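# Close the cardboard box lid over its folded flaps

## Task

Swing the cardboard box's lid shut so it lies on top of the side flaps already folded in; the box, the cakes and the bricks must stay roughly where they started, and at the end neither gripper may be touching the box, a cake or a brick.

## Robot and tools

Robot: two arms, left_arm and right_arm, each with six revolute joints and a two-finger gripper. Each arm also carries a wrist camera: cam_left_wrist and cam_right_wrist, both 672x504. Calibration gives intrinsics and a world-to-camera transform for each, good to about a degree and a few millimetres. Arm names do not match image sides.

Frame: all hand positions and orientations are in the scene frame. Its origin sits at table-top height, halfway between the nominal bases. +x points out over the table, +z up, and left_arm is on the +y side. Measured bases: left_arm at (+0.014, +0.326, 0) m, right_arm at (+0.017, -0.382, 0) m, both nearly unrotated. A two-camera stand is fixed to the floor behind the arms.

Row layout: every command row has exactly 14 numbers, even when only one arm should move. Numbers 1-6 are left_arm joint targets in radians, in the order waist, shoulder, elbow, wrist pitch, wrist yaw, wrist roll; number 7 is left_arm's opening. Numbers 8-14 repeat that for right_arm. Joint values are absolute target angles (poses), not offsets. Stated ranges: waist -2.618 to 3.054, shoulder 0.000 to 3.142, elbow 0.000 to 3.142, wrist pitch -1.571 to 1.571, wrist yaw -1.571 to 1.571, wrist roll -2.094 to 2.094. True ends may differ by up to 0.059 rad; a target more than 0.059 beyond a stated end, and farther out than the current angle, gets the call refused. A target past the true end is clipped, and the result may print "joint sent to its limit". Opening is an absolute command from -1 (closed) to +1 (fully open, 0.094 m pad gap). Sending 0 is a real command, so to keep a gripper unchanged repeat its current command.

Tools:
- execute_actions(actions, cameras): actions is a list of actions; each action is a table of up to 15 rows of 14 numbers, one row per 1/30 s step; a short table repeats its final row to fill 15 steps. An empty list just reports state and images.
- move(target, speed, blend, opening_speed, blocking, cameras): target is one 14-number row or a list of up to 15 rows, all absolute joint angles plus openings. Joints interpolate together, so grippers trace curves; no collision avoidance. speed is rad/s for the joint with farthest to travel, 0.01 to 12.57, default 0.5; one value or one per target. blend (rad) rounds corners at intermediate targets. opening_speed (0.2 or more, per second on the -1..+1 scale) ramps the gripper gradually; use it when closing on anything squashable. Paths take at least 0.5 s; more than 10 s total stops short. blocking=false returns after about 0.5 s and lets you replace the move mid-way. The result adds a "move:" line: done, off_target (resting more than 0.035 rad from target), moving, held, or fault, plus limits=held if steps were withheld. done does not prove no contact.
- wait(seconds 0 to 10): let time pass, holding commands; a running move continues.
- stop: brakes a running move; needs braking room.
- zoom_image(camera, region [x0,y0,x1,y1] in pixels, origin top-left, at most 504x504): closer look at the latest image of cam_left_wrist or cam_right_wrist.
- finished_scene(scene): ends the scene; make no other call after it in that reply.

Results: Joint positions and Joint velocities list, per arm, the six joints (rad, rad/s) then the pad gap (m). "within noise" means that arm is still. Joint targets shows what joints are currently driven toward; resend those to hold still. end_effector_position is the point between the pads, about 1 cm behind the fingertips; fingers point along the gripper's +z and open along its y; reported pose can be off by a few cm. grip_measured uses the command scale and reads slightly wide when empty. Joint torques include gravity, have per-unit offsets, and joints 1-3 wrap at ±28 N m. "joint command not followed" means the clearance check altered targets. Tool commands shows current gripper commands. MOTOR HOT appears at 75 °C; at 90 °C an over-temperature fault folds that arm and disables it.

Motion notes: per step each target stays within 0.339 rad of measured angle for the first three joints and 2.2 for the wrist joints; if targets would move a gripper over 200 mm, the arm's targets are scaled back. Small moves may not start.

Avoid: knocking anything off the table, dropping or releasing moving parts, fast or hard contact with the box, cakes, bricks, table or fixtures, any contact between the two arms or grippers, pulling on camera cables, and long stretched or pushing poses that heat motors. Push the lid gently and slowly, then back both hands clear before finishing.

Each tool is called after "Emit:" by a JSON object that holds its "name" and its "arguments", one argument or row to a line.

## Session

Emit:
{"name": "execute_actions", "arguments": {
  "actions": []
}}

Scene clock: 0.00 s.
left_arm: end_effector_position=(+0.3942, +0.3350, +0.1474) grip_measured=+1.000 end_effector_quat_wxyz=(+0.692, -0.028, +0.721, +0.032) | right_arm: end_effector_position=(+0.3974, -0.3910, +0.1321) grip_measured=+1.000 end_effector_quat_wxyz=(+0.653, +0.029, +0.756, +0.013)
Joint positions: left_arm=[-0.036 1.557 0.217 1.298 -0.122 0.003 0.094] | right_arm=[-0.07 1.486 0.241 1.098 -0.015 0.057 0.094]
Joint velocities: within noise
Joint torques (N m): no reading
Heat: left arm: 25 °C; right arm: 27 °C.
Joint targets: left_arm=[-0.036 1.550 0.223 1.300 -0.122 0.002] | right_arm=[-0.070 1.480 0.247 1.096 -0.015 0.056]
Tool commands: left_gripper/opening=+1.0 right_gripper/opening=+1.0

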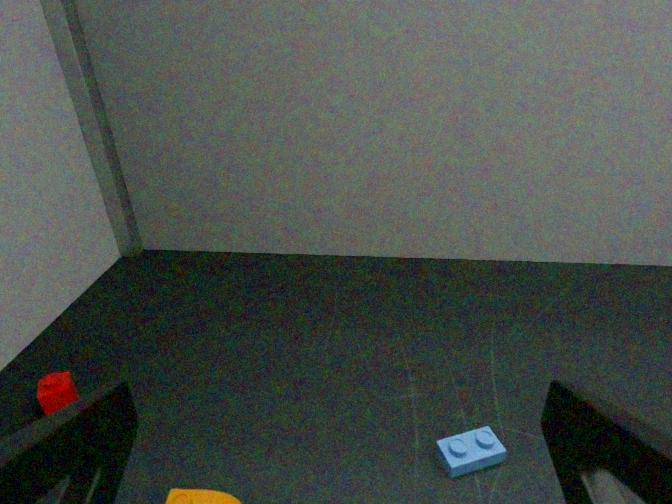

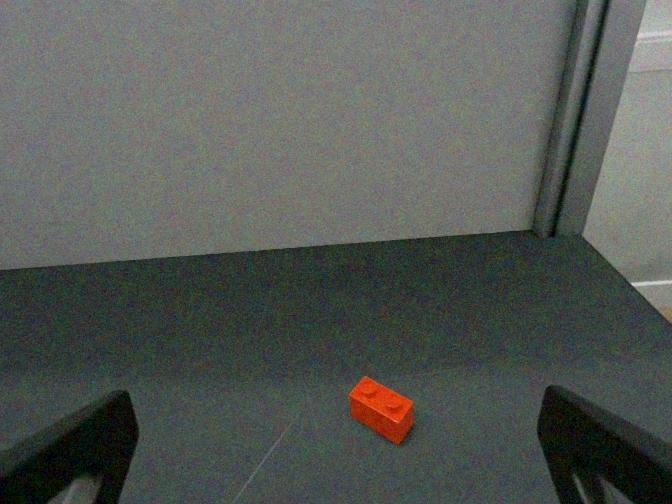

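Emit:
{"name": "move", "arguments": {
  "target": [
    [-0.036,1.2,0.9,-0.2,-0.122,0.002,1,-0.07,1.2,0.9,-0.2,-0.015,0.056,1],
    [-0.6,1.2,0.9,-0.2,-0.122,0.002,1,0.5,1.2,0.9,-0.2,-0.015,0.056,1]
  ],
  "speed": 1.0
}}

Scene clock: 15.40 s.
left_arm: end_effector_position=(+0.3502, +0.1234, +0.2095) grip_measured=+1.000 end_effector_quat_wxyz=(+0.484, +0.230, +0.839, -0.095) | right_arm: end_effector_position=(+0.3547, -0.1765, +0.2154) grip_measured=+1.000 end_effector_quat_wxyz=(+0.475, -0.210, +0.841, +0.152)
Joint positions: left_arm=[-0.598 1.215 0.864 -0.192 -0.119 0.003 0.094] | right_arm=[0.499 1.215 0.877 -0.189 -0.016 0.057 0.094]
Joint velocities: within noise
Joint torques (N m): left_arm=[-0.12 -6.17 12.77 1.25 -0.09 -0.04] | right_arm=[-0.09 -4.89 9.95 1.73 0.09 -0.01]
Heat: left arm: 27 °C; right arm: 31 °C.
Joint targets: left_arm=[-0.600 1.200 0.900 -0.200 -0.122 0.002] | right_arm=[0.500 1.200 0.900 -0.200 -0.015 0.056]
move: off_target (left_arm); left_arm: the elbow is farthest, 0.036 rad from its target
camera_calibration:
cam_left_wrist: T_world_to_cam=[[-0.476783, -0.874621, -0.0878427, 0.294597], [-0.703417, 0.439554, -0.558566, 0.345671], [0.527145, -0.204525, -0.824796, 0.101294], [0, 0, 0, 1]] pos_world=[0.330213, 0.126437, 0.302505]
cam_right_wrist: T_world_to_cam=[[0.495356, -0.866887, -0.0559334, -0.318226], [-0.691769, -0.354706, -0.628998, 0.362126], [0.525431, 0.350271, -0.775392, 0.127591], [0, 0, 0, 1]] pos_world=[0.341102, -0.192109, 0.30891]

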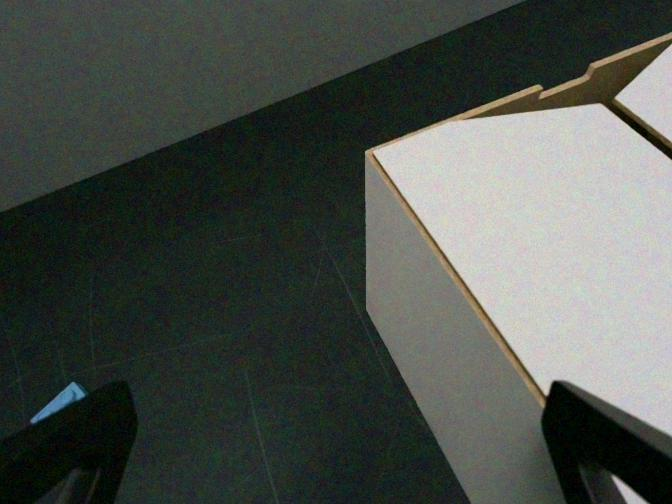

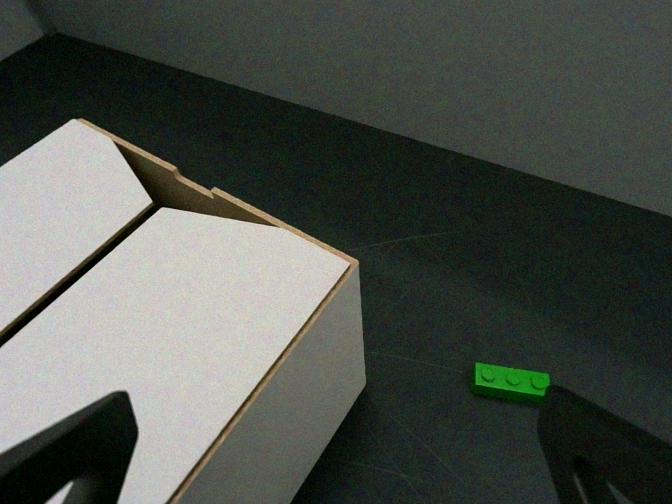

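Emit:
{"name": "move", "arguments": {
  "target": [-0.0,1.2,0.9,-0.4,1.3,0.002,1,0.0,1.2,0.9,-0.4,-1.3,0.056,1],
  "speed": 1.2
}}

Scene clock: 28.17 s.
left_arm: end_effector_position=(+0.2816, +0.1528, +0.2561) grip_measured=+1.000 end_effector_quat_wxyz=(+0.323, +0.245, +0.733, -0.547) | right_arm: end_effector_position=(+0.2793, -0.1969, +0.2608) grip_measured=+1.000 end_effector_quat_wxyz=(+0.302, -0.240, +0.733, +0.561)
Joint positions: left_arm=[-0.005 1.215 0.864 -0.388 1.28 0.003 0.094] | right_arm=[0.005 1.215 0.877 -0.386 -1.282 0.058 0.094]
Joint velocities: within noise
Joint torques (N m): left_arm=[0.24 -5.38 12.1 0.74 0.61 -0.06] | right_arm=[-0.58 -4.41 9.54 1.19 -0.46 0.01]
Heat: left arm: 28 °C; right arm: 31 °C.
Joint targets: left_arm=[0.000 1.200 0.900 -0.400 1.300 0.002] | right_arm=[0.000 1.200 0.900 -0.400 -1.300 0.056]
move: off_target (left_arm); left_arm: the elbow is farthest, 0.036 rad from its target
camera_calibration:
cam_left_wrist: T_world_to_cam=[[-0.723334, -0.294232, 0.624673, 0.0899735], [-0.685598, 0.41363, -0.599054, 0.319769], [-0.0821225, -0.86159, -0.500918, 0.370946], [0, 0, 0, 1]] pos_world=[0.314777, 0.21381, 0.321168]
cam_right_wrist: T_world_to_cam=[[0.689683, -0.258416, -0.676431, -0.0686856], [-0.719173, -0.35337, -0.598265, 0.331155], [-0.0844289, 0.899083, -0.429559, 0.39788], [0, 0, 0, 1]] pos_world=[0.319122, -0.258457, 0.32257]

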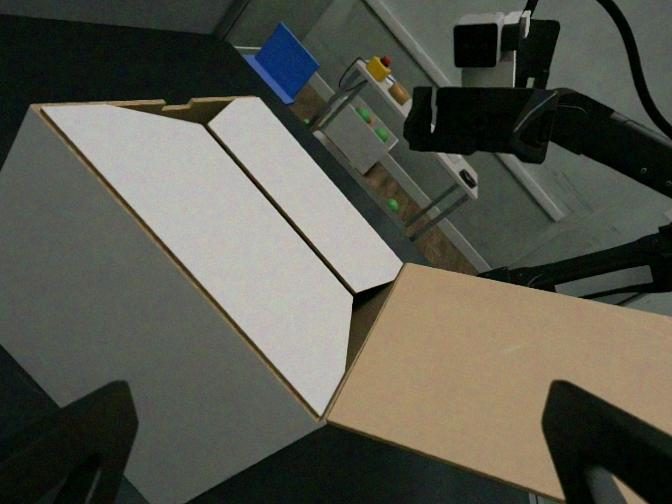

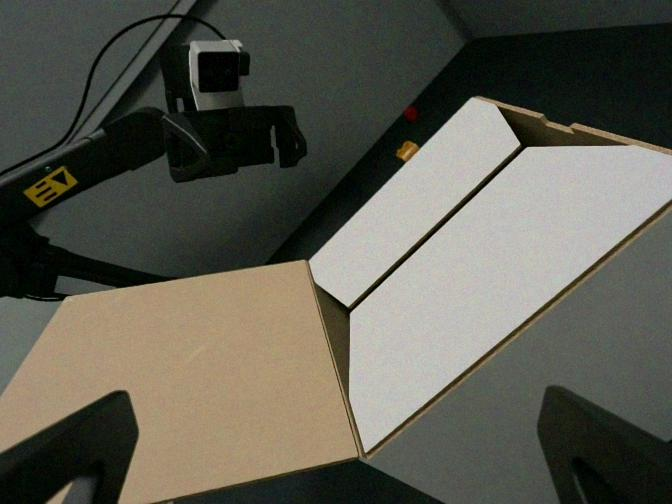

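Emit:
{"name": "move", "arguments": {
  "target": [-0.05,0.69,0.417,0.317,1.52,0.65,-0.1,0.0,1.2,0.9,-0.4,-1.3,0.056,1],
  "speed": 1.0
}}

Scene clock: 75.63 s.
left_arm: end_effector_position=(+0.1556, +0.1403, +0.2874) grip_measured=-0.097 end_effector_quat_wxyz=(+0.642, +0.637, +0.305, -0.298) | right_arm: end_effector_position=(+0.2792, -0.1968, +0.2609) grip_measured=+1.000 end_effector_quat_wxyz=(+0.302, -0.240, +0.733, +0.561)
Joint positions: left_arm=[-0.046 0.696 0.438 0.309 1.512 0.639 0.042] | right_arm=[0.005 1.215 0.877 -0.386 -1.282 0.058 0.094]
Joint velocities: within noise
Joint torques (N m): left_arm=[-0.14 -0.31 6.97 0.98 0.05 0.02] | right_arm=[-0.57 -4.38 9.39 1.21 -0.45 0.01]
Heat: left arm: 28 °C; right arm: 31 °C.
Joint targets: left_arm=[-0.050 0.690 0.417 0.317 1.520 0.650] | right_arm=[0.000 1.200 0.900 -0.400 -1.300 0.056]
move: done
camera_calibration:
cam_left_wrist: T_world_to_cam=[[-0.757377, -0.0231989, -0.652566, 0.309902], [0.58271, 0.426971, -0.69148, 0.0846461], [0.294668, -0.903968, -0.30986, 0.257911], [0, 0, 0, 1]] pos_world=[0.10939, 0.204191, 0.340679]
cam_right_wrist: T_world_to_cam=[[0.68954, -0.25767, -0.676861, -0.0682127], [-0.719228, -0.353464, -0.598143, 0.331072], [-0.0851227, 0.899261, -0.429051, 0.397885], [0, 0, 0, 1]] pos_world=[0.319021, -0.258357, 0.322571]

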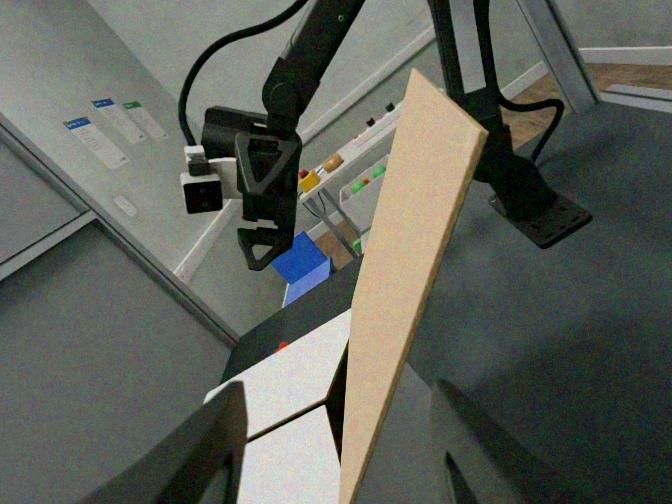

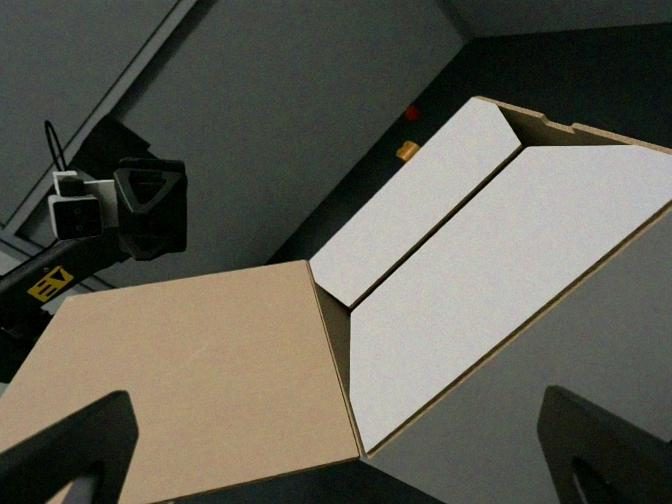

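Emit:
{"name": "move", "arguments": {
  "target": [-0.06,0.54,0.343,0.195,1.51,0.9,0.2,0.0,1.2,0.9,-0.4,-1.3,0.056,1],
  "speed": 0.6
}}

Scene clock: 90.53 s.
left_arm: end_effector_position=(+0.1311, +0.1403, +0.2720) grip_measured=+0.197 end_effector_quat_wxyz=(+0.670, +0.669, +0.228, -0.227) | right_arm: end_effector_position=(+0.2792, -0.1968, +0.2609) grip_measured=+1.000 end_effector_quat_wxyz=(+0.302, -0.240, +0.733, +0.561)
Joint positions: left_arm=[-0.055 0.55 0.363 0.213 1.512 0.89 0.056] | right_arm=[0.005 1.215 0.877 -0.386 -1.282 0.058 0.094]
Joint velocities: within noise
Joint torques (N m): left_arm=[-0.25 0.09 7.08 0.7 -0.06 0.04] | right_arm=[-0.32 -4.41 9.5 1.22 -0.4 0.01]
Heat: left arm: 27 °C; right arm: 31 °C.
Joint targets: left_arm=[-0.060 0.540 0.343 0.195 1.510 0.900] | right_arm=[0.000 1.200 0.900 -0.400 -1.300 0.056]
move: done
camera_calibration:
cam_left_wrist: T_world_to_cam=[[-0.592485, -0.0148719, -0.805444, 0.300192], [0.726163, 0.423024, -0.541976, 0.0294202], [0.348782, -0.905996, -0.239836, 0.234518], [0, 0, 0, 1]] pos_world=[0.0746999, 0.204491, 0.313979]
cam_right_wrist: T_world_to_cam=[[0.68954, -0.25767, -0.676861, -0.0682127], [-0.719228, -0.353464, -0.598143, 0.331072], [-0.0851227, 0.899261, -0.429051, 0.397885], [0, 0, 0, 1]] pos_world=[0.319021, -0.258357, 0.322571]

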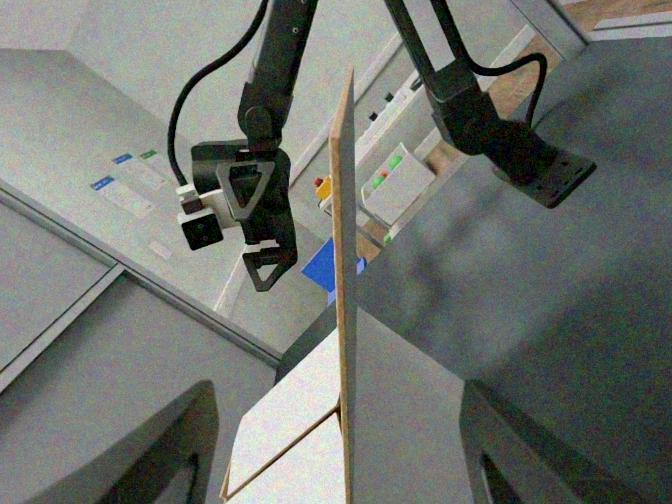

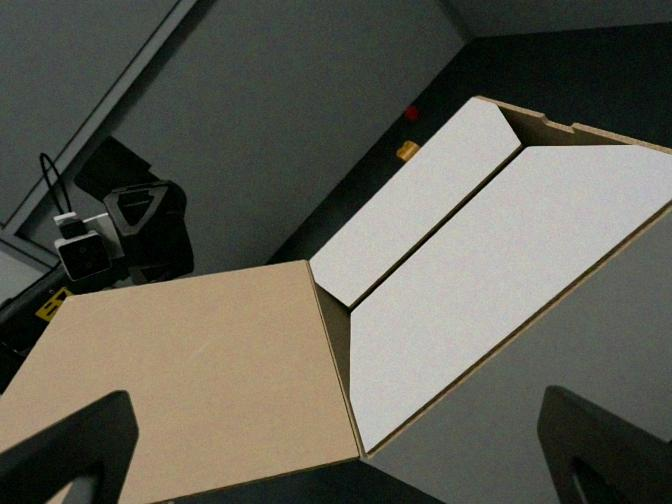

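Emit:
{"name": "move", "arguments": {
  "target": [
    [-0.443,0.625,0.353,0.27,1.128,0.9,0.2,0.0,1.2,0.9,-0.4,-1.3,0.056,1],
    [-0.721,0.796,0.387,0.407,0.85,0.9,0.2,0.0,1.2,0.9,-0.4,-1.3,0.056,1]
  ],
  "speed": 0.5,
  "blend": 0.05
}}

Scene clock: 94.67 s.
left_arm: end_effector_position=(+0.1296, +0.0460, +0.2517) grip_measured=+0.197 end_effector_quat_wxyz=(+0.655, +0.672, +0.247, -0.242) | right_arm: end_effector_position=(+0.2791, -0.1969, +0.2609) grip_measured=+1.000 end_effector_quat_wxyz=(+0.302, -0.240, +0.733, +0.561)
Joint positions: left_arm=[-0.716 0.797 0.363 0.396 0.855 0.893 0.056] | right_arm=[0.005 1.215 0.877 -0.386 -1.282 0.058 0.094]
Joint velocities: within noise
Joint torques (N m): left_arm=[-0.57 -1.16 11.47 1.38 0.04 0.03] | right_arm=[-0.43 -4.22 9.63 1.21 -0.42 -0.01]
Heat: left arm: 28 °C; right arm: 31 °C.
Joint targets: left_arm=[-0.721 0.796 0.387 0.407 0.850 0.900] | right_arm=[0.000 1.200 0.900 -0.400 -1.300 0.056]
move: done
camera_calibration:
cam_left_wrist: T_world_to_cam=[[-0.633045, 0.00789792, -0.774075, 0.277727], [0.699041, 0.43541, -0.567239, 0.068681], [0.33256, -0.900198, -0.281155, 0.156879], [0, 0, 0, 1]] pos_world=[0.075631, 0.109125, 0.298048]
cam_right_wrist: T_world_to_cam=[[0.689222, -0.257656, -0.67719, -0.0680008], [-0.71951, -0.353437, -0.597819, 0.331065], [-0.0853121, 0.899275, -0.428983, 0.397928], [0, 0, 0, 1]] pos_world=[0.31902, -0.258357, 0.322571]

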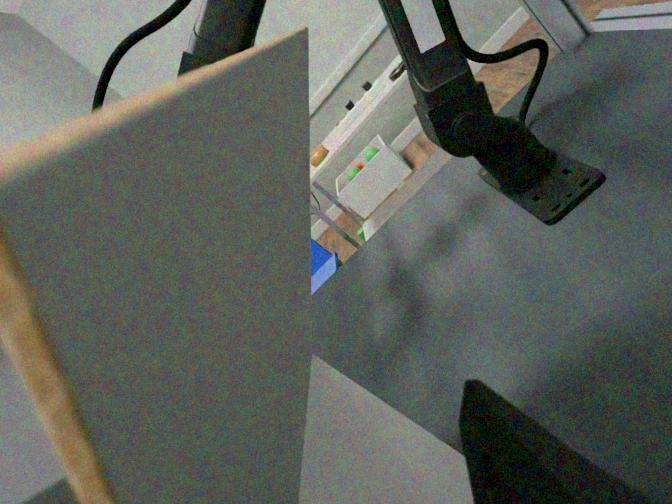

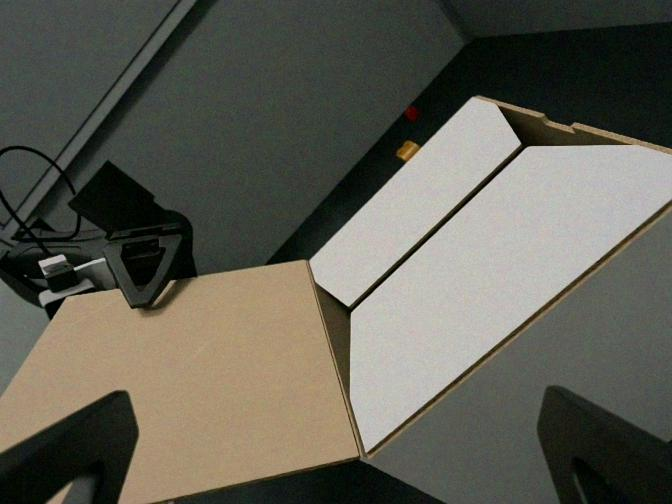

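Emit:
{"name": "move", "arguments": {
  "target": [
    [-0.721,0.79,0.407,0.4,0.85,0.9,-0.2,0.0,1.2,0.9,-0.4,-1.3,0.056,1],
    [-0.594,0.926,0.58,0.345,0.977,0.52,-0.2,0.0,1.2,0.9,-0.4,-1.3,0.056,1],
    [-0.447,1.171,0.772,0.399,1.124,0.09,-0.2,0.0,1.2,0.9,-0.4,-1.3,0.056,1]
  ],
  "speed": 0.3,
  "blend": [0,0.06,0],
  "opening_speed": 1.0
}}

Scene clock: 113.00 s.
left_arm: end_effector_position=(+0.2245, +0.0442, +0.3044) grip_measured=-0.197 end_effector_quat_wxyz=(+0.507, +0.519, +0.492, -0.481) | right_arm: end_effector_position=(+0.2791, -0.1969, +0.2609) grip_measured=+1.000 end_effector_quat_wxyz=(+0.302, -0.240, +0.733, +0.561)
Joint positions: left_arm=[-0.453 1.167 0.731 0.386 1.116 0.099 0.038] | right_arm=[0.005 1.215 0.877 -0.386 -1.282 0.058 0.094]
Joint velocities: within noise
Joint torques (N m): left_arm=[0.65 -3.71 13.09 1.26 0.13 -0.09] | right_arm=[-0.55 -4.05 9.63 1.2 -0.47 -0.04]
Heat: left arm: 32 °C; right arm: 31 °C.
Joint targets: left_arm=[-0.447 1.171 0.772 0.399 1.124 0.090] | right_arm=[0.000 1.200 0.900 -0.400 -1.300 0.056]
move: off_target (left_arm); left_arm: the elbow is farthest, 0.041 rad from its target
camera_calibration:
cam_left_wrist: T_world_to_cam=[[-0.997237, -0.0112453, -0.0734304, 0.248088], [0.0608829, 0.442656, -0.894622, 0.275691], [0.0425647, -0.896621, -0.440748, 0.252133], [0, 0, 0, 1]] pos_world=[0.219886, 0.106821, 0.375983]
cam_right_wrist: T_world_to_cam=[[0.689222, -0.257656, -0.67719, -0.0680008], [-0.71951, -0.353437, -0.597819, 0.331065], [-0.0853121, 0.899275, -0.428983, 0.397928], [0, 0, 0, 1]] pos_world=[0.31902, -0.258357, 0.322571]

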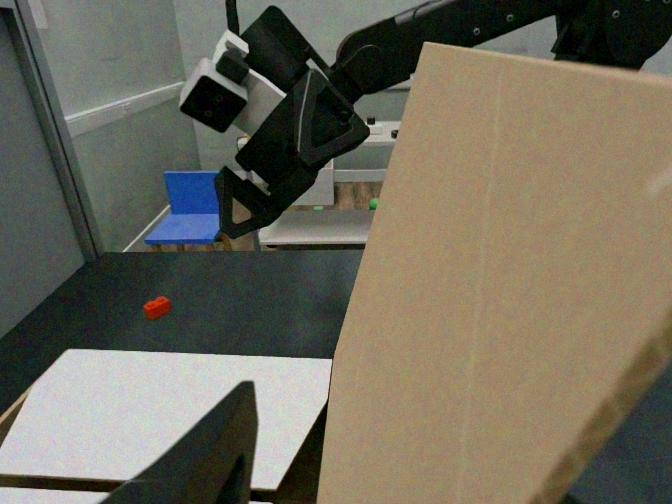

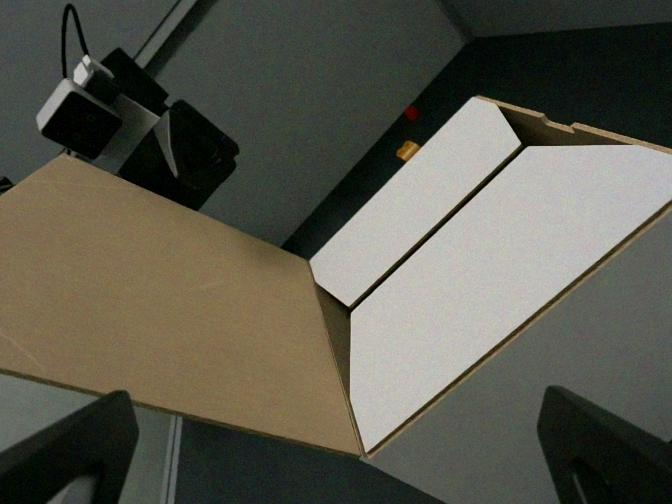

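Emit:
{"name": "move", "arguments": {
  "target": [
    [-0.353,1.42,0.935,0.5,1.218,-0.35,-0.2,0.0,1.2,0.9,-0.4,-1.3,0.056,1]
  ],
  "speed": 0.25
}}

Emit:
{"name": "wait", "arguments": {
  "seconds": 1
}}

Scene clock: 118.07 s.
left_arm: end_effector_position=(+0.2869, +0.0441, +0.3050) grip_measured=-0.197 end_effector_quat_wxyz=(+0.396, +0.400, +0.588, -0.581) | right_arm: end_effector_position=(+0.2791, -0.1969, +0.2609) grip_measured=+1.000 end_effector_quat_wxyz=(+0.302, -0.240, +0.733, +0.561)
Joint positions: left_arm=[-0.359 1.414 0.893 0.486 1.21 -0.343 0.038] | right_arm=[0.005 1.215 0.877 -0.386 -1.282 0.058 0.094]
Joint velocities: within noise
Joint torques (N m): left_arm=[0.65 -5.67 13.14 1.25 0.11 -0.06] | right_arm=[-0.51 -4.22 9.59 1.24 -0.44 -0.01]
Heat: left arm: 32 °C; right arm: 31 °C.
Joint targets: left_arm=[-0.353 1.420 0.935 0.500 1.218 -0.350] | right_arm=[0.000 1.200 0.900 -0.400 -1.300 0.056]
move: off_target (left_arm); left_arm: the elbow is farthest, 0.042 rad from its target
camera_calibration:
cam_left_wrist: T_world_to_cam=[[-0.937775, -0.0170285, 0.346825, 0.165301], [-0.319667, 0.432401, -0.843114, 0.366336], [-0.135611, -0.90152, -0.410939, 0.291832], [0, 0, 0, 1]] pos_world=[0.311696, 0.107503, 0.371458]
cam_right_wrist: T_world_to_cam=[[0.689222, -0.257656, -0.67719, -0.0680008], [-0.71951, -0.353437, -0.597819, 0.331065], [-0.0853121, 0.899275, -0.428983, 0.397928], [0, 0, 0, 1]] pos_world=[0.31902, -0.258357, 0.322571]

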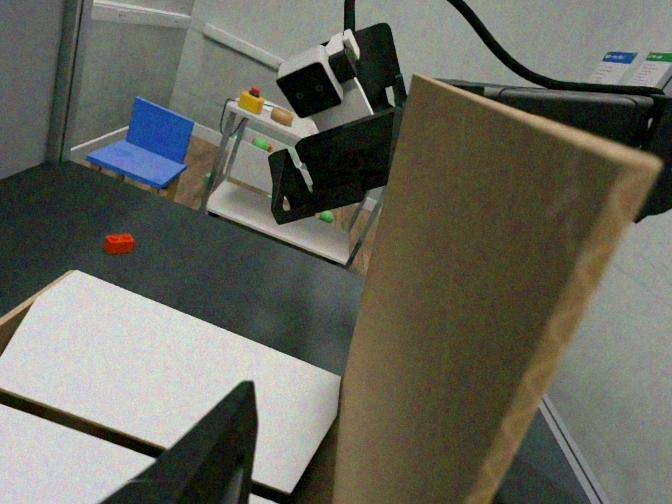

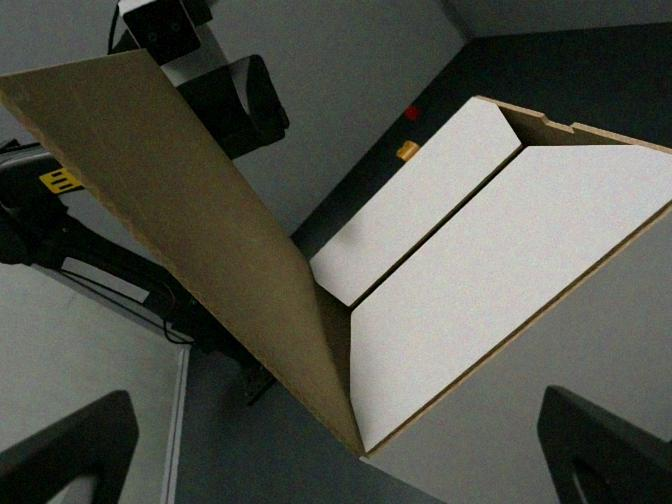

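Scene clock: 119.07 s.
left_arm: end_effector_position=(+0.2869, +0.0441, +0.3050) grip_measured=-0.197 end_effector_quat_wxyz=(+0.395, +0.400, +0.588, -0.581) | right_arm: end_effector_position=(+0.2791, -0.1969, +0.2609) grip_measured=+1.000 end_effector_quat_wxyz=(+0.302, -0.240, +0.733, +0.561)
Joint positions: left_arm=[-0.359 1.414 0.893 0.486 1.21 -0.344 0.038] | right_arm=[0.005 1.215 0.877 -0.386 -1.282 0.058 0.094]
Joint velocities: within noise
Joint torques (N m): left_arm=[0.61 -5.61 12.75 1.19 0.1 -0.07] | right_arm=[-0.43 -4.42 9.57 1.18 -0.47 0]
Heat: left arm: 32 °C; right arm: 31 °C.
Joint targets: left_arm=[-0.353 1.420 0.935 0.500 1.218 -0.350] | right_arm=[0.000 1.200 0.900 -0.400 -1.300 0.056]
Tool commands: left_gripper/opening=-0.2 right_gripper/opening=+1.0
wait: 1.00 s; at rest by 0.17 s
camera_calibration:
cam_left_wrist: T_world_to_cam=[[-0.937519, -0.0170331, 0.347517, 0.164963], [-0.320291, 0.432408, -0.842874, 0.366441], [-0.135912, -0.901517, -0.410846, 0.291891], [0, 0, 0, 1]] pos_world=[0.311695, 0.107503, 0.371458]
cam_right_wrist: T_world_to_cam=[[0.689222, -0.257656, -0.67719, -0.0680008], [-0.71951, -0.353437, -0.597819, 0.331065], [-0.0853121, 0.899275, -0.428983, 0.397928], [0, 0, 0, 1]] pos_world=[0.31902, -0.258357, 0.322571]

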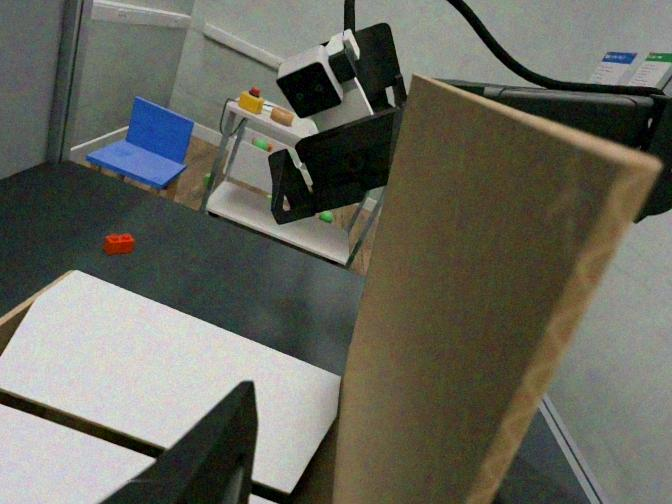

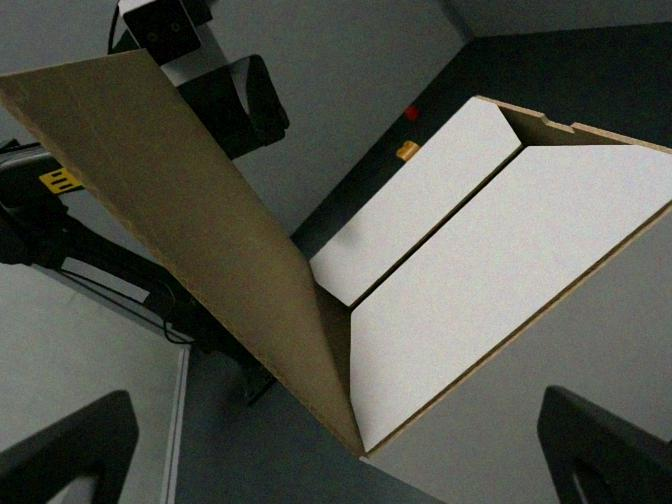

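Emit:
{"name": "move", "arguments": {
  "target": [
    [-0.298,1.67,1.035,0.66,1.273,-0.79,-0.2,0.0,1.2,0.9,-0.4,-1.3,0.056,1]
  ],
  "speed": 0.3
}}

Scene clock: 123.37 s.
left_arm: end_effector_position=(+0.3423, +0.0435, +0.2741) grip_measured=-0.197 end_effector_quat_wxyz=(+0.263, +0.264, +0.658, -0.654) | right_arm: end_effector_position=(+0.2791, -0.1969, +0.2609) grip_measured=+1.000 end_effector_quat_wxyz=(+0.302, -0.240, +0.733, +0.561)
Joint positions: left_arm=[-0.304 1.662 0.995 0.645 1.265 -0.785 0.038] | right_arm=[0.005 1.215 0.877 -0.386 -1.282 0.058 0.094]
Joint velocities: within noise
Joint torques (N m): left_arm=[0.38 -7.75 12.25 1.18 0.09 -0.09] | right_arm=[-0.46 -4.27 9.72 1.15 -0.42 -0.01]
Heat: left arm: 32 °C; right arm: 31 °C.
Joint targets: left_arm=[-0.298 1.670 1.035 0.660 1.273 -0.790] | right_arm=[0.000 1.200 0.900 -0.400 -1.300 0.056]
move: off_target (left_arm); left_arm: the elbow is farthest, 0.040 rad from its target
camera_calibration:
cam_left_wrist: T_world_to_cam=[[-0.707012, -0.0179244, 0.706974, 0.0502974], [-0.645056, 0.426124, -0.634287, 0.412574], [-0.28989, -0.904487, -0.312837, 0.312221], [0, 0, 0, 1]] pos_world=[0.392204, 0.107493, 0.323805]
cam_right_wrist: T_world_to_cam=[[0.689222, -0.257656, -0.67719, -0.0680008], [-0.71951, -0.353437, -0.597819, 0.331065], [-0.0853121, 0.899275, -0.428983, 0.397928], [0, 0, 0, 1]] pos_world=[0.31902, -0.258357, 0.322571]

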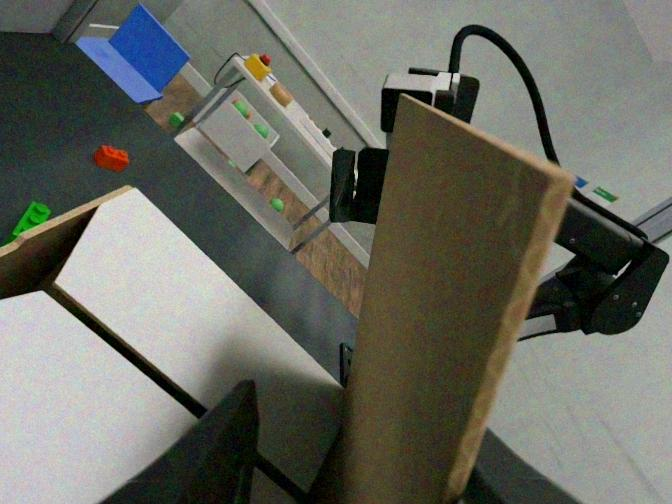

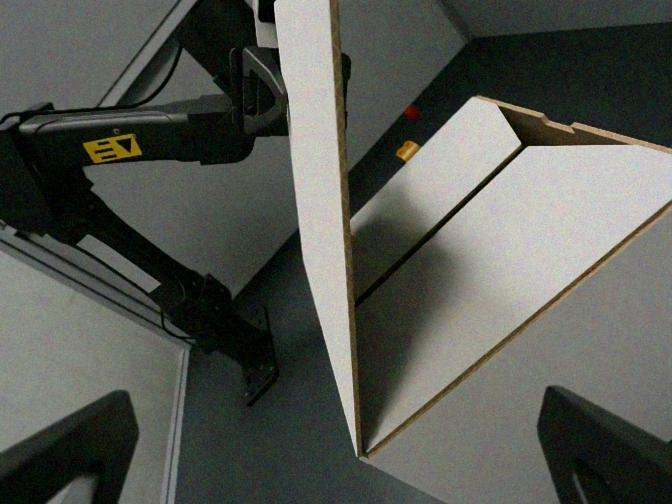

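Emit:
{"name": "move", "arguments": {
  "target": [
    [-0.275,1.855,1.066,0.812,1.296,-1.13,-0.2,0.0,1.2,0.9,-0.4,-1.3,0.056,1],
    [-0.268,1.93,1.068,0.894,1.30,-1.31,-0.2,0.0,1.2,0.9,-0.4,-1.3,0.056,1]
  ],
  "speed": 0.3,
  "blend": [0.04,0]
}}

Scene clock: 129.10 s.
left_arm: end_effector_position=(+0.3819, +0.0432, +0.2134) grip_measured=-0.197 end_effector_quat_wxyz=(+0.091, +0.089, +0.702, -0.700) | right_arm: end_effector_position=(+0.2791, -0.1969, +0.2609) grip_measured=+1.000 end_effector_quat_wxyz=(+0.302, -0.240, +0.733, +0.561)
Joint positions: left_arm=[-0.273 1.919 1.032 0.878 1.293 -1.305 0.038] | right_arm=[0.005 1.215 0.877 -0.386 -1.282 0.058 0.094]
Joint velocities: within noise
Joint torques (N m): left_arm=[0.58 -9.35 11.1 1.2 0.11 -0.07] | right_arm=[-0.46 -4.21 9.73 1.2 -0.46 -0.05]
Heat: left arm: 32 °C; right arm: 32 °C.
Joint targets: left_arm=[-0.268 1.930 1.068 0.894 1.300 -1.310] | right_arm=[0.000 1.200 0.900 -0.400 -1.300 0.056]
move: off_target (left_arm); left_arm: the elbow is farthest, 0.036 rad from its target
camera_calibration:
cam_left_wrist: T_world_to_cam=[[-0.273338, -0.0157907, 0.961789, -0.0989239], [-0.874522, 0.420505, -0.241633, 0.403899], [-0.400621, -0.907153, -0.128749, 0.307546], [0, 0, 0, 1]] pos_world=[0.449389, 0.107587, 0.232336]
cam_right_wrist: T_world_to_cam=[[0.689222, -0.257656, -0.67719, -0.0680008], [-0.71951, -0.353437, -0.597819, 0.331065], [-0.0853121, 0.899275, -0.428983, 0.397928], [0, 0, 0, 1]] pos_world=[0.31902, -0.258357, 0.322571]

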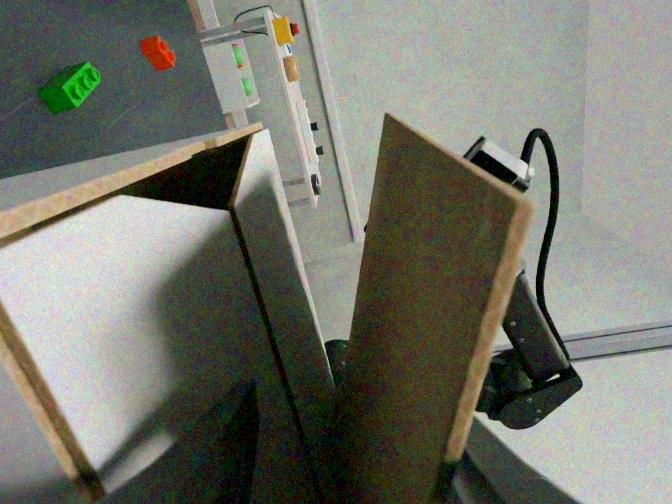

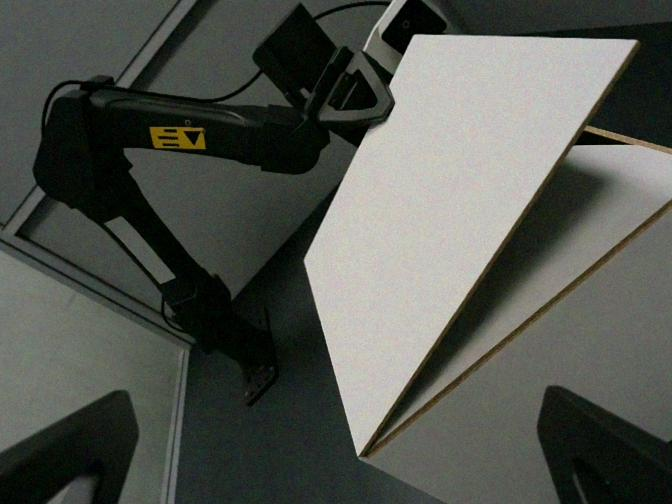

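Emit:
{"name": "move", "arguments": {
  "target": [
    [-0.019,1.884,1.0,0.916,1.552,-1.31,-0.2,0.0,1.2,0.9,-0.4,-1.3,0.056,1],
    [-0.019,1.75,1.13,0.63,1.54,0,-1,0.0,1.2,0.9,-0.4,-1.3,0.056,1]
  ],
  "speed": [0.3,0.8],
  "opening_speed": 1
}}

Scene clock: 142.20 s.
left_arm: end_effector_position=(+0.3885, +0.1400, +0.2653) grip_measured=-0.994 end_effector_quat_wxyz=(+0.489, +0.483, +0.517, -0.510) | right_arm: end_effector_position=(+0.2791, -0.1969, +0.2609) grip_measured=+1.000 end_effector_quat_wxyz=(+0.302, -0.240, +0.733, +0.561)
Joint positions: left_arm=[-0.017 1.779 1.095 0.643 1.541 -0.013 0] | right_arm=[0.005 1.215 0.877 -0.386 -1.282 0.058 0.094]
Joint velocities: within noise
Joint torques (N m): left_arm=[-0.01 -11.9 11.34 0.78 0.06 0.1] | right_arm=[-0.35 -4.15 9.62 1.19 -0.48 -0.03]
Heat: left arm: 31 °C; right arm: 32 °C.
Joint targets: left_arm=[-0.019 1.750 1.130 0.630 1.540 0.000] | right_arm=[0.000 1.200 0.900 -0.400 -1.300 0.056]
move: done
camera_calibration:
cam_left_wrist: T_world_to_cam=[[-0.999137, -0.0240945, 0.0338215, 0.383784], [-0.0408435, 0.423087, -0.905168, 0.2333], [0.00750015, -0.905769, -0.423706, 0.324193], [0, 0, 0, 1]] pos_world=[0.39055, 0.204185, 0.335559]
cam_right_wrist: T_world_to_cam=[[0.689222, -0.257656, -0.67719, -0.0680008], [-0.71951, -0.353437, -0.597819, 0.331065], [-0.0853121, 0.899275, -0.428983, 0.397928], [0, 0, 0, 1]] pos_world=[0.31902, -0.258357, 0.322571]

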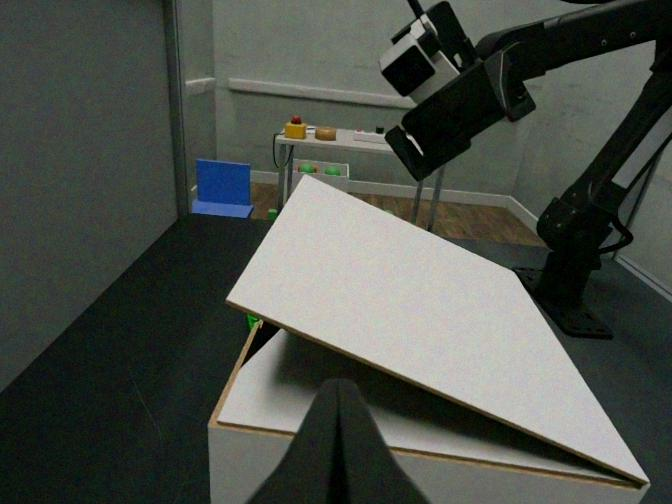

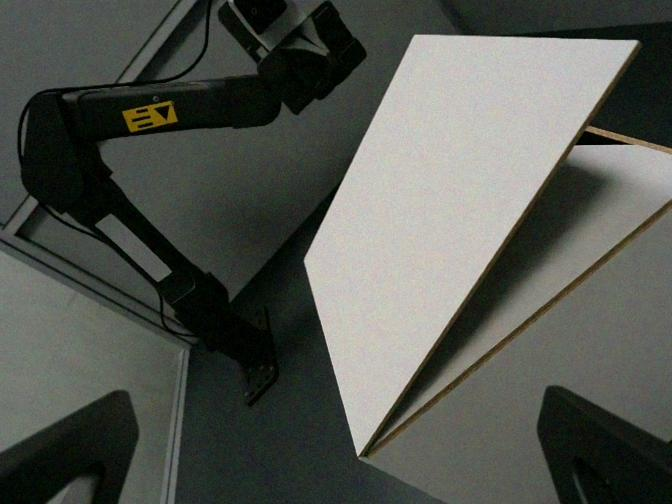

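Emit:
{"name": "move", "arguments": {
  "target": [
    [-0.331,1.81,1.22,0.61,1.240,0,-1,0.0,1.2,0.9,-0.4,-1.3,0.056,1],
    [-0.331,1.995,1.07,0.94,1.240,0,-1,0.0,1.2,0.9,-0.4,-1.3,0.056,1]
  ],
  "speed": [0.6,0.2]
}}

Scene clock: 149.03 s.
left_arm: end_effector_position=(+0.3855, +0.0158, +0.2131) grip_measured=-0.994 end_effector_quat_wxyz=(+0.506, +0.506, +0.487, -0.500) | right_arm: end_effector_position=(+0.2791, -0.1969, +0.2609) grip_measured=+1.000 end_effector_quat_wxyz=(+0.302, -0.240, +0.733, +0.561)
Joint positions: left_arm=[-0.336 1.98 1.09 0.928 1.247 -0.011 0] | right_arm=[0.005 1.215 0.877 -0.386 -1.282 0.058 0.094]
Joint velocities: within noise
Joint torques (N m): left_arm=[0.46 -9.78 5.7 1.16 -0.05 0.01] | right_arm=[-0.46 -4.31 9.55 1.23 -0.42 -0.01]
Heat: left arm: 31 °C; right arm: 32 °C.
Joint targets: left_arm=[-0.331 1.995 1.070 0.940 1.240 0.000] | right_arm=[0.000 1.200 0.900 -0.400 -1.300 0.056]
move: done
camera_calibration:
cam_left_wrist: T_world_to_cam=[[-0.998978, 0.000399084, -0.0451965, 0.395991], [0.0413695, 0.410854, -0.910762, 0.20815], [0.0182057, -0.911701, -0.41045, 0.182804], [0, 0, 0, 1]] pos_world=[0.383648, 0.0809851, 0.282505]
cam_right_wrist: T_world_to_cam=[[0.689222, -0.257656, -0.67719, -0.0680008], [-0.71951, -0.353437, -0.597819, 0.331065], [-0.0853121, 0.899275, -0.428983, 0.397928], [0, 0, 0, 1]] pos_world=[0.31902, -0.258357, 0.322571]

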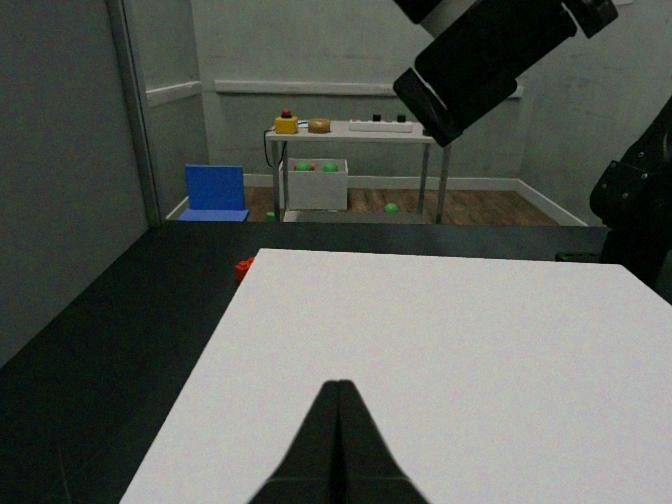

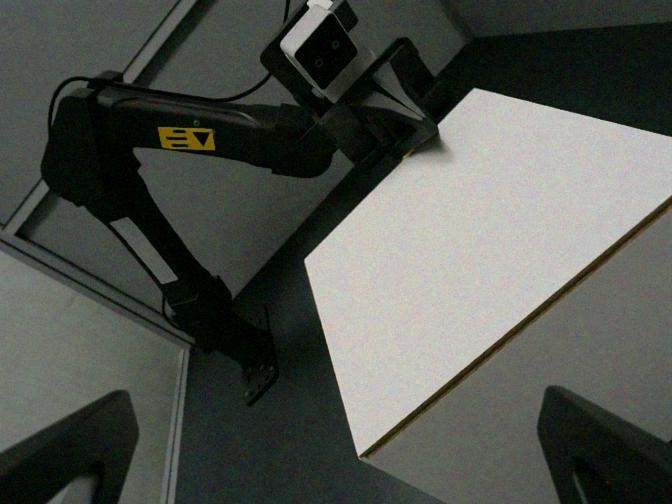

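Emit:
{"name": "move", "arguments": {
  "target": [
    [-0.331,2.045,1.035,1.01,1.240,0,-1,0.0,1.2,0.9,-0.4,-1.3,0.056,1]
  ],
  "speed": 0.1
}}

Scene clock: 151.90 s.
left_arm: end_effector_position=(+0.3836, +0.0165, +0.2118) grip_measured=-0.994 end_effector_quat_wxyz=(+0.530, +0.518, +0.462, -0.487) | right_arm: end_effector_position=(+0.2791, -0.1969, +0.2608) grip_measured=+1.000 end_effector_quat_wxyz=(+0.301, -0.240, +0.733, +0.561)
Joint positions: left_arm=[-0.336 2.002 1.069 1.049 1.246 -0.011 0] | right_arm=[0.005 1.215 0.877 -0.387 -1.282 0.058 0.094]
Joint velocities: within noise
Joint torques (N m): left_arm=[0.58 -7.36 4.51 0.66 -0.14 0.06] | right_arm=[-0.35 -4.31 9.72 1.19 -0.4 -0.02]
Heat: left arm: 30 °C; right arm: 32 °C.
Joint targets: left_arm=[-0.331 2.045 1.035 1.010 1.240 0.000] | right_arm=[0.000 1.200 0.900 -0.400 -1.300 0.056]
move: off_target (left_arm); left_arm: the shoulder is farthest, 0.043 rad from its target
camera_calibration:
cam_left_wrist: T_world_to_cam=[[-0.993009, -0.0024422, -0.118012, 0.407159], [0.107853, 0.387475, -0.91555, 0.182631], [0.0479626, -0.921877, -0.384502, 0.166206], [0, 0, 0, 1]] pos_world=[0.376644, 0.0834509, 0.279164]
cam_right_wrist: T_world_to_cam=[[0.68901, -0.257647, -0.677409, -0.0679275], [-0.719691, -0.353496, -0.597566, 0.330966], [-0.0855002, 0.899254, -0.428989, 0.397941], [0, 0, 0, 1]] pos_world=[0.31902, -0.258357, 0.322472]

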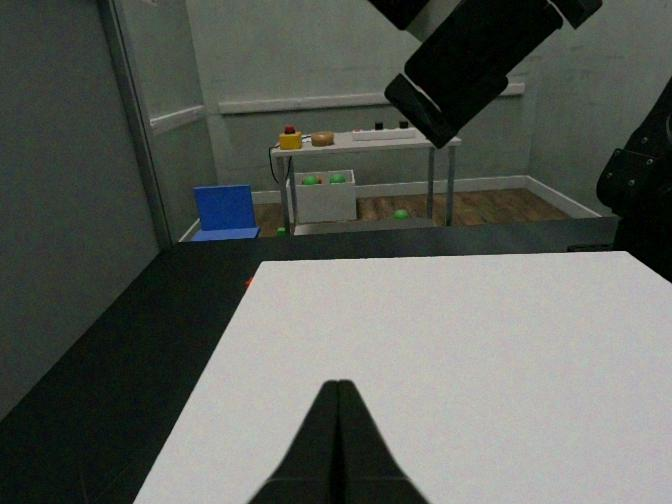

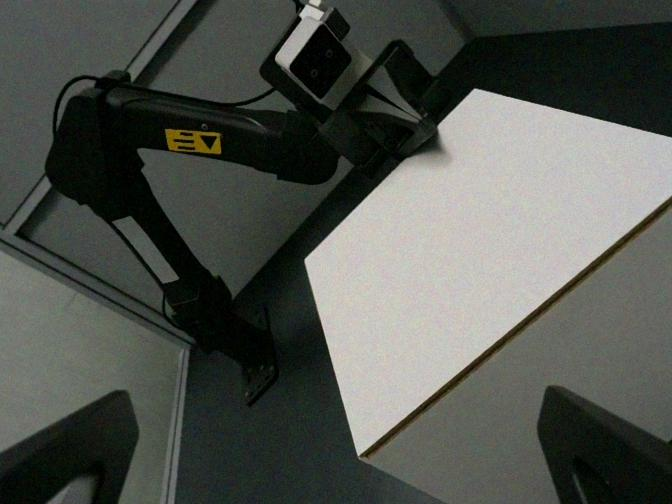

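Emit:
{"name": "move", "arguments": {
  "target": [
    [-0.331,1.81,1.2,0.61,1.240,0,-1,0.0,1.2,0.9,-0.4,-1.3,0.056,1],
    [-0.019,1.75,1.13,0.63,1.54,0,-1,0.0,1.2,0.9,-0.4,-1.3,0.056,1]
  ],
  "speed": [0.4,0.6]
}}

Scene clock: 157.67 s.
left_arm: end_effector_position=(+0.3960, +0.1406, +0.2811) grip_measured=-0.994 end_effector_quat_wxyz=(+0.503, +0.492, +0.508, -0.497) | right_arm: end_effector_position=(+0.2791, -0.1969, +0.2608) grip_measured=+1.000 end_effector_quat_wxyz=(+0.301, -0.240, +0.733, +0.561)
Joint positions: left_arm=[-0.015 1.779 1.149 0.63 1.531 -0.011 0] | right_arm=[0.005 1.215 0.877 -0.387 -1.282 0.058 0.094]
Joint velocities: within noise
Joint torques (N m): left_arm=[-0.02 -11.96 6.56 0.92 0.12 0.06] | right_arm=[-0.51 -4.3 9.58 1.18 -0.45 -0.03]
Heat: left arm: 30 °C; right arm: 32 °C.
Joint targets: left_arm=[-0.019 1.750 1.130 0.630 1.540 0.000] | right_arm=[0.000 1.200 0.900 -0.400 -1.300 0.056]
move: done
camera_calibration:
cam_left_wrist: T_world_to_cam=[[-0.999328, -0.0351542, -0.0104202, 0.404905], [-0.00540384, 0.422296, -0.906442, 0.23407], [0.0362656, -0.905776, -0.422202, 0.319603], [0, 0, 0, 1]] pos_world=[0.394307, 0.204876, 0.351327]
cam_right_wrist: T_world_to_cam=[[0.68901, -0.257647, -0.677409, -0.0679275], [-0.719691, -0.353496, -0.597566, 0.330966], [-0.0855002, 0.899254, -0.428989, 0.397941], [0, 0, 0, 1]] pos_world=[0.31902, -0.258357, 0.322472]

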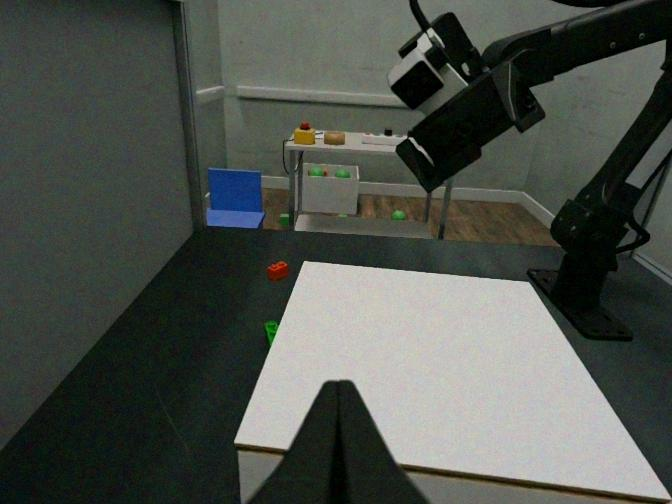

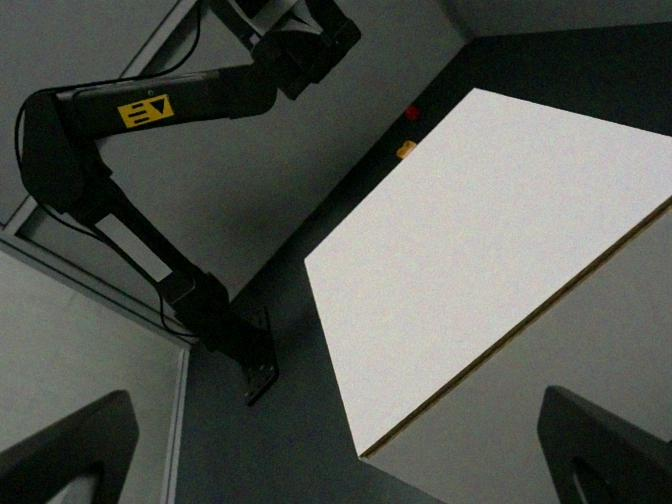

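Closed.

Emit:
{"name": "finished_scene", "arguments": {
  "scene": 1
}}

The scene is finished: the task was done.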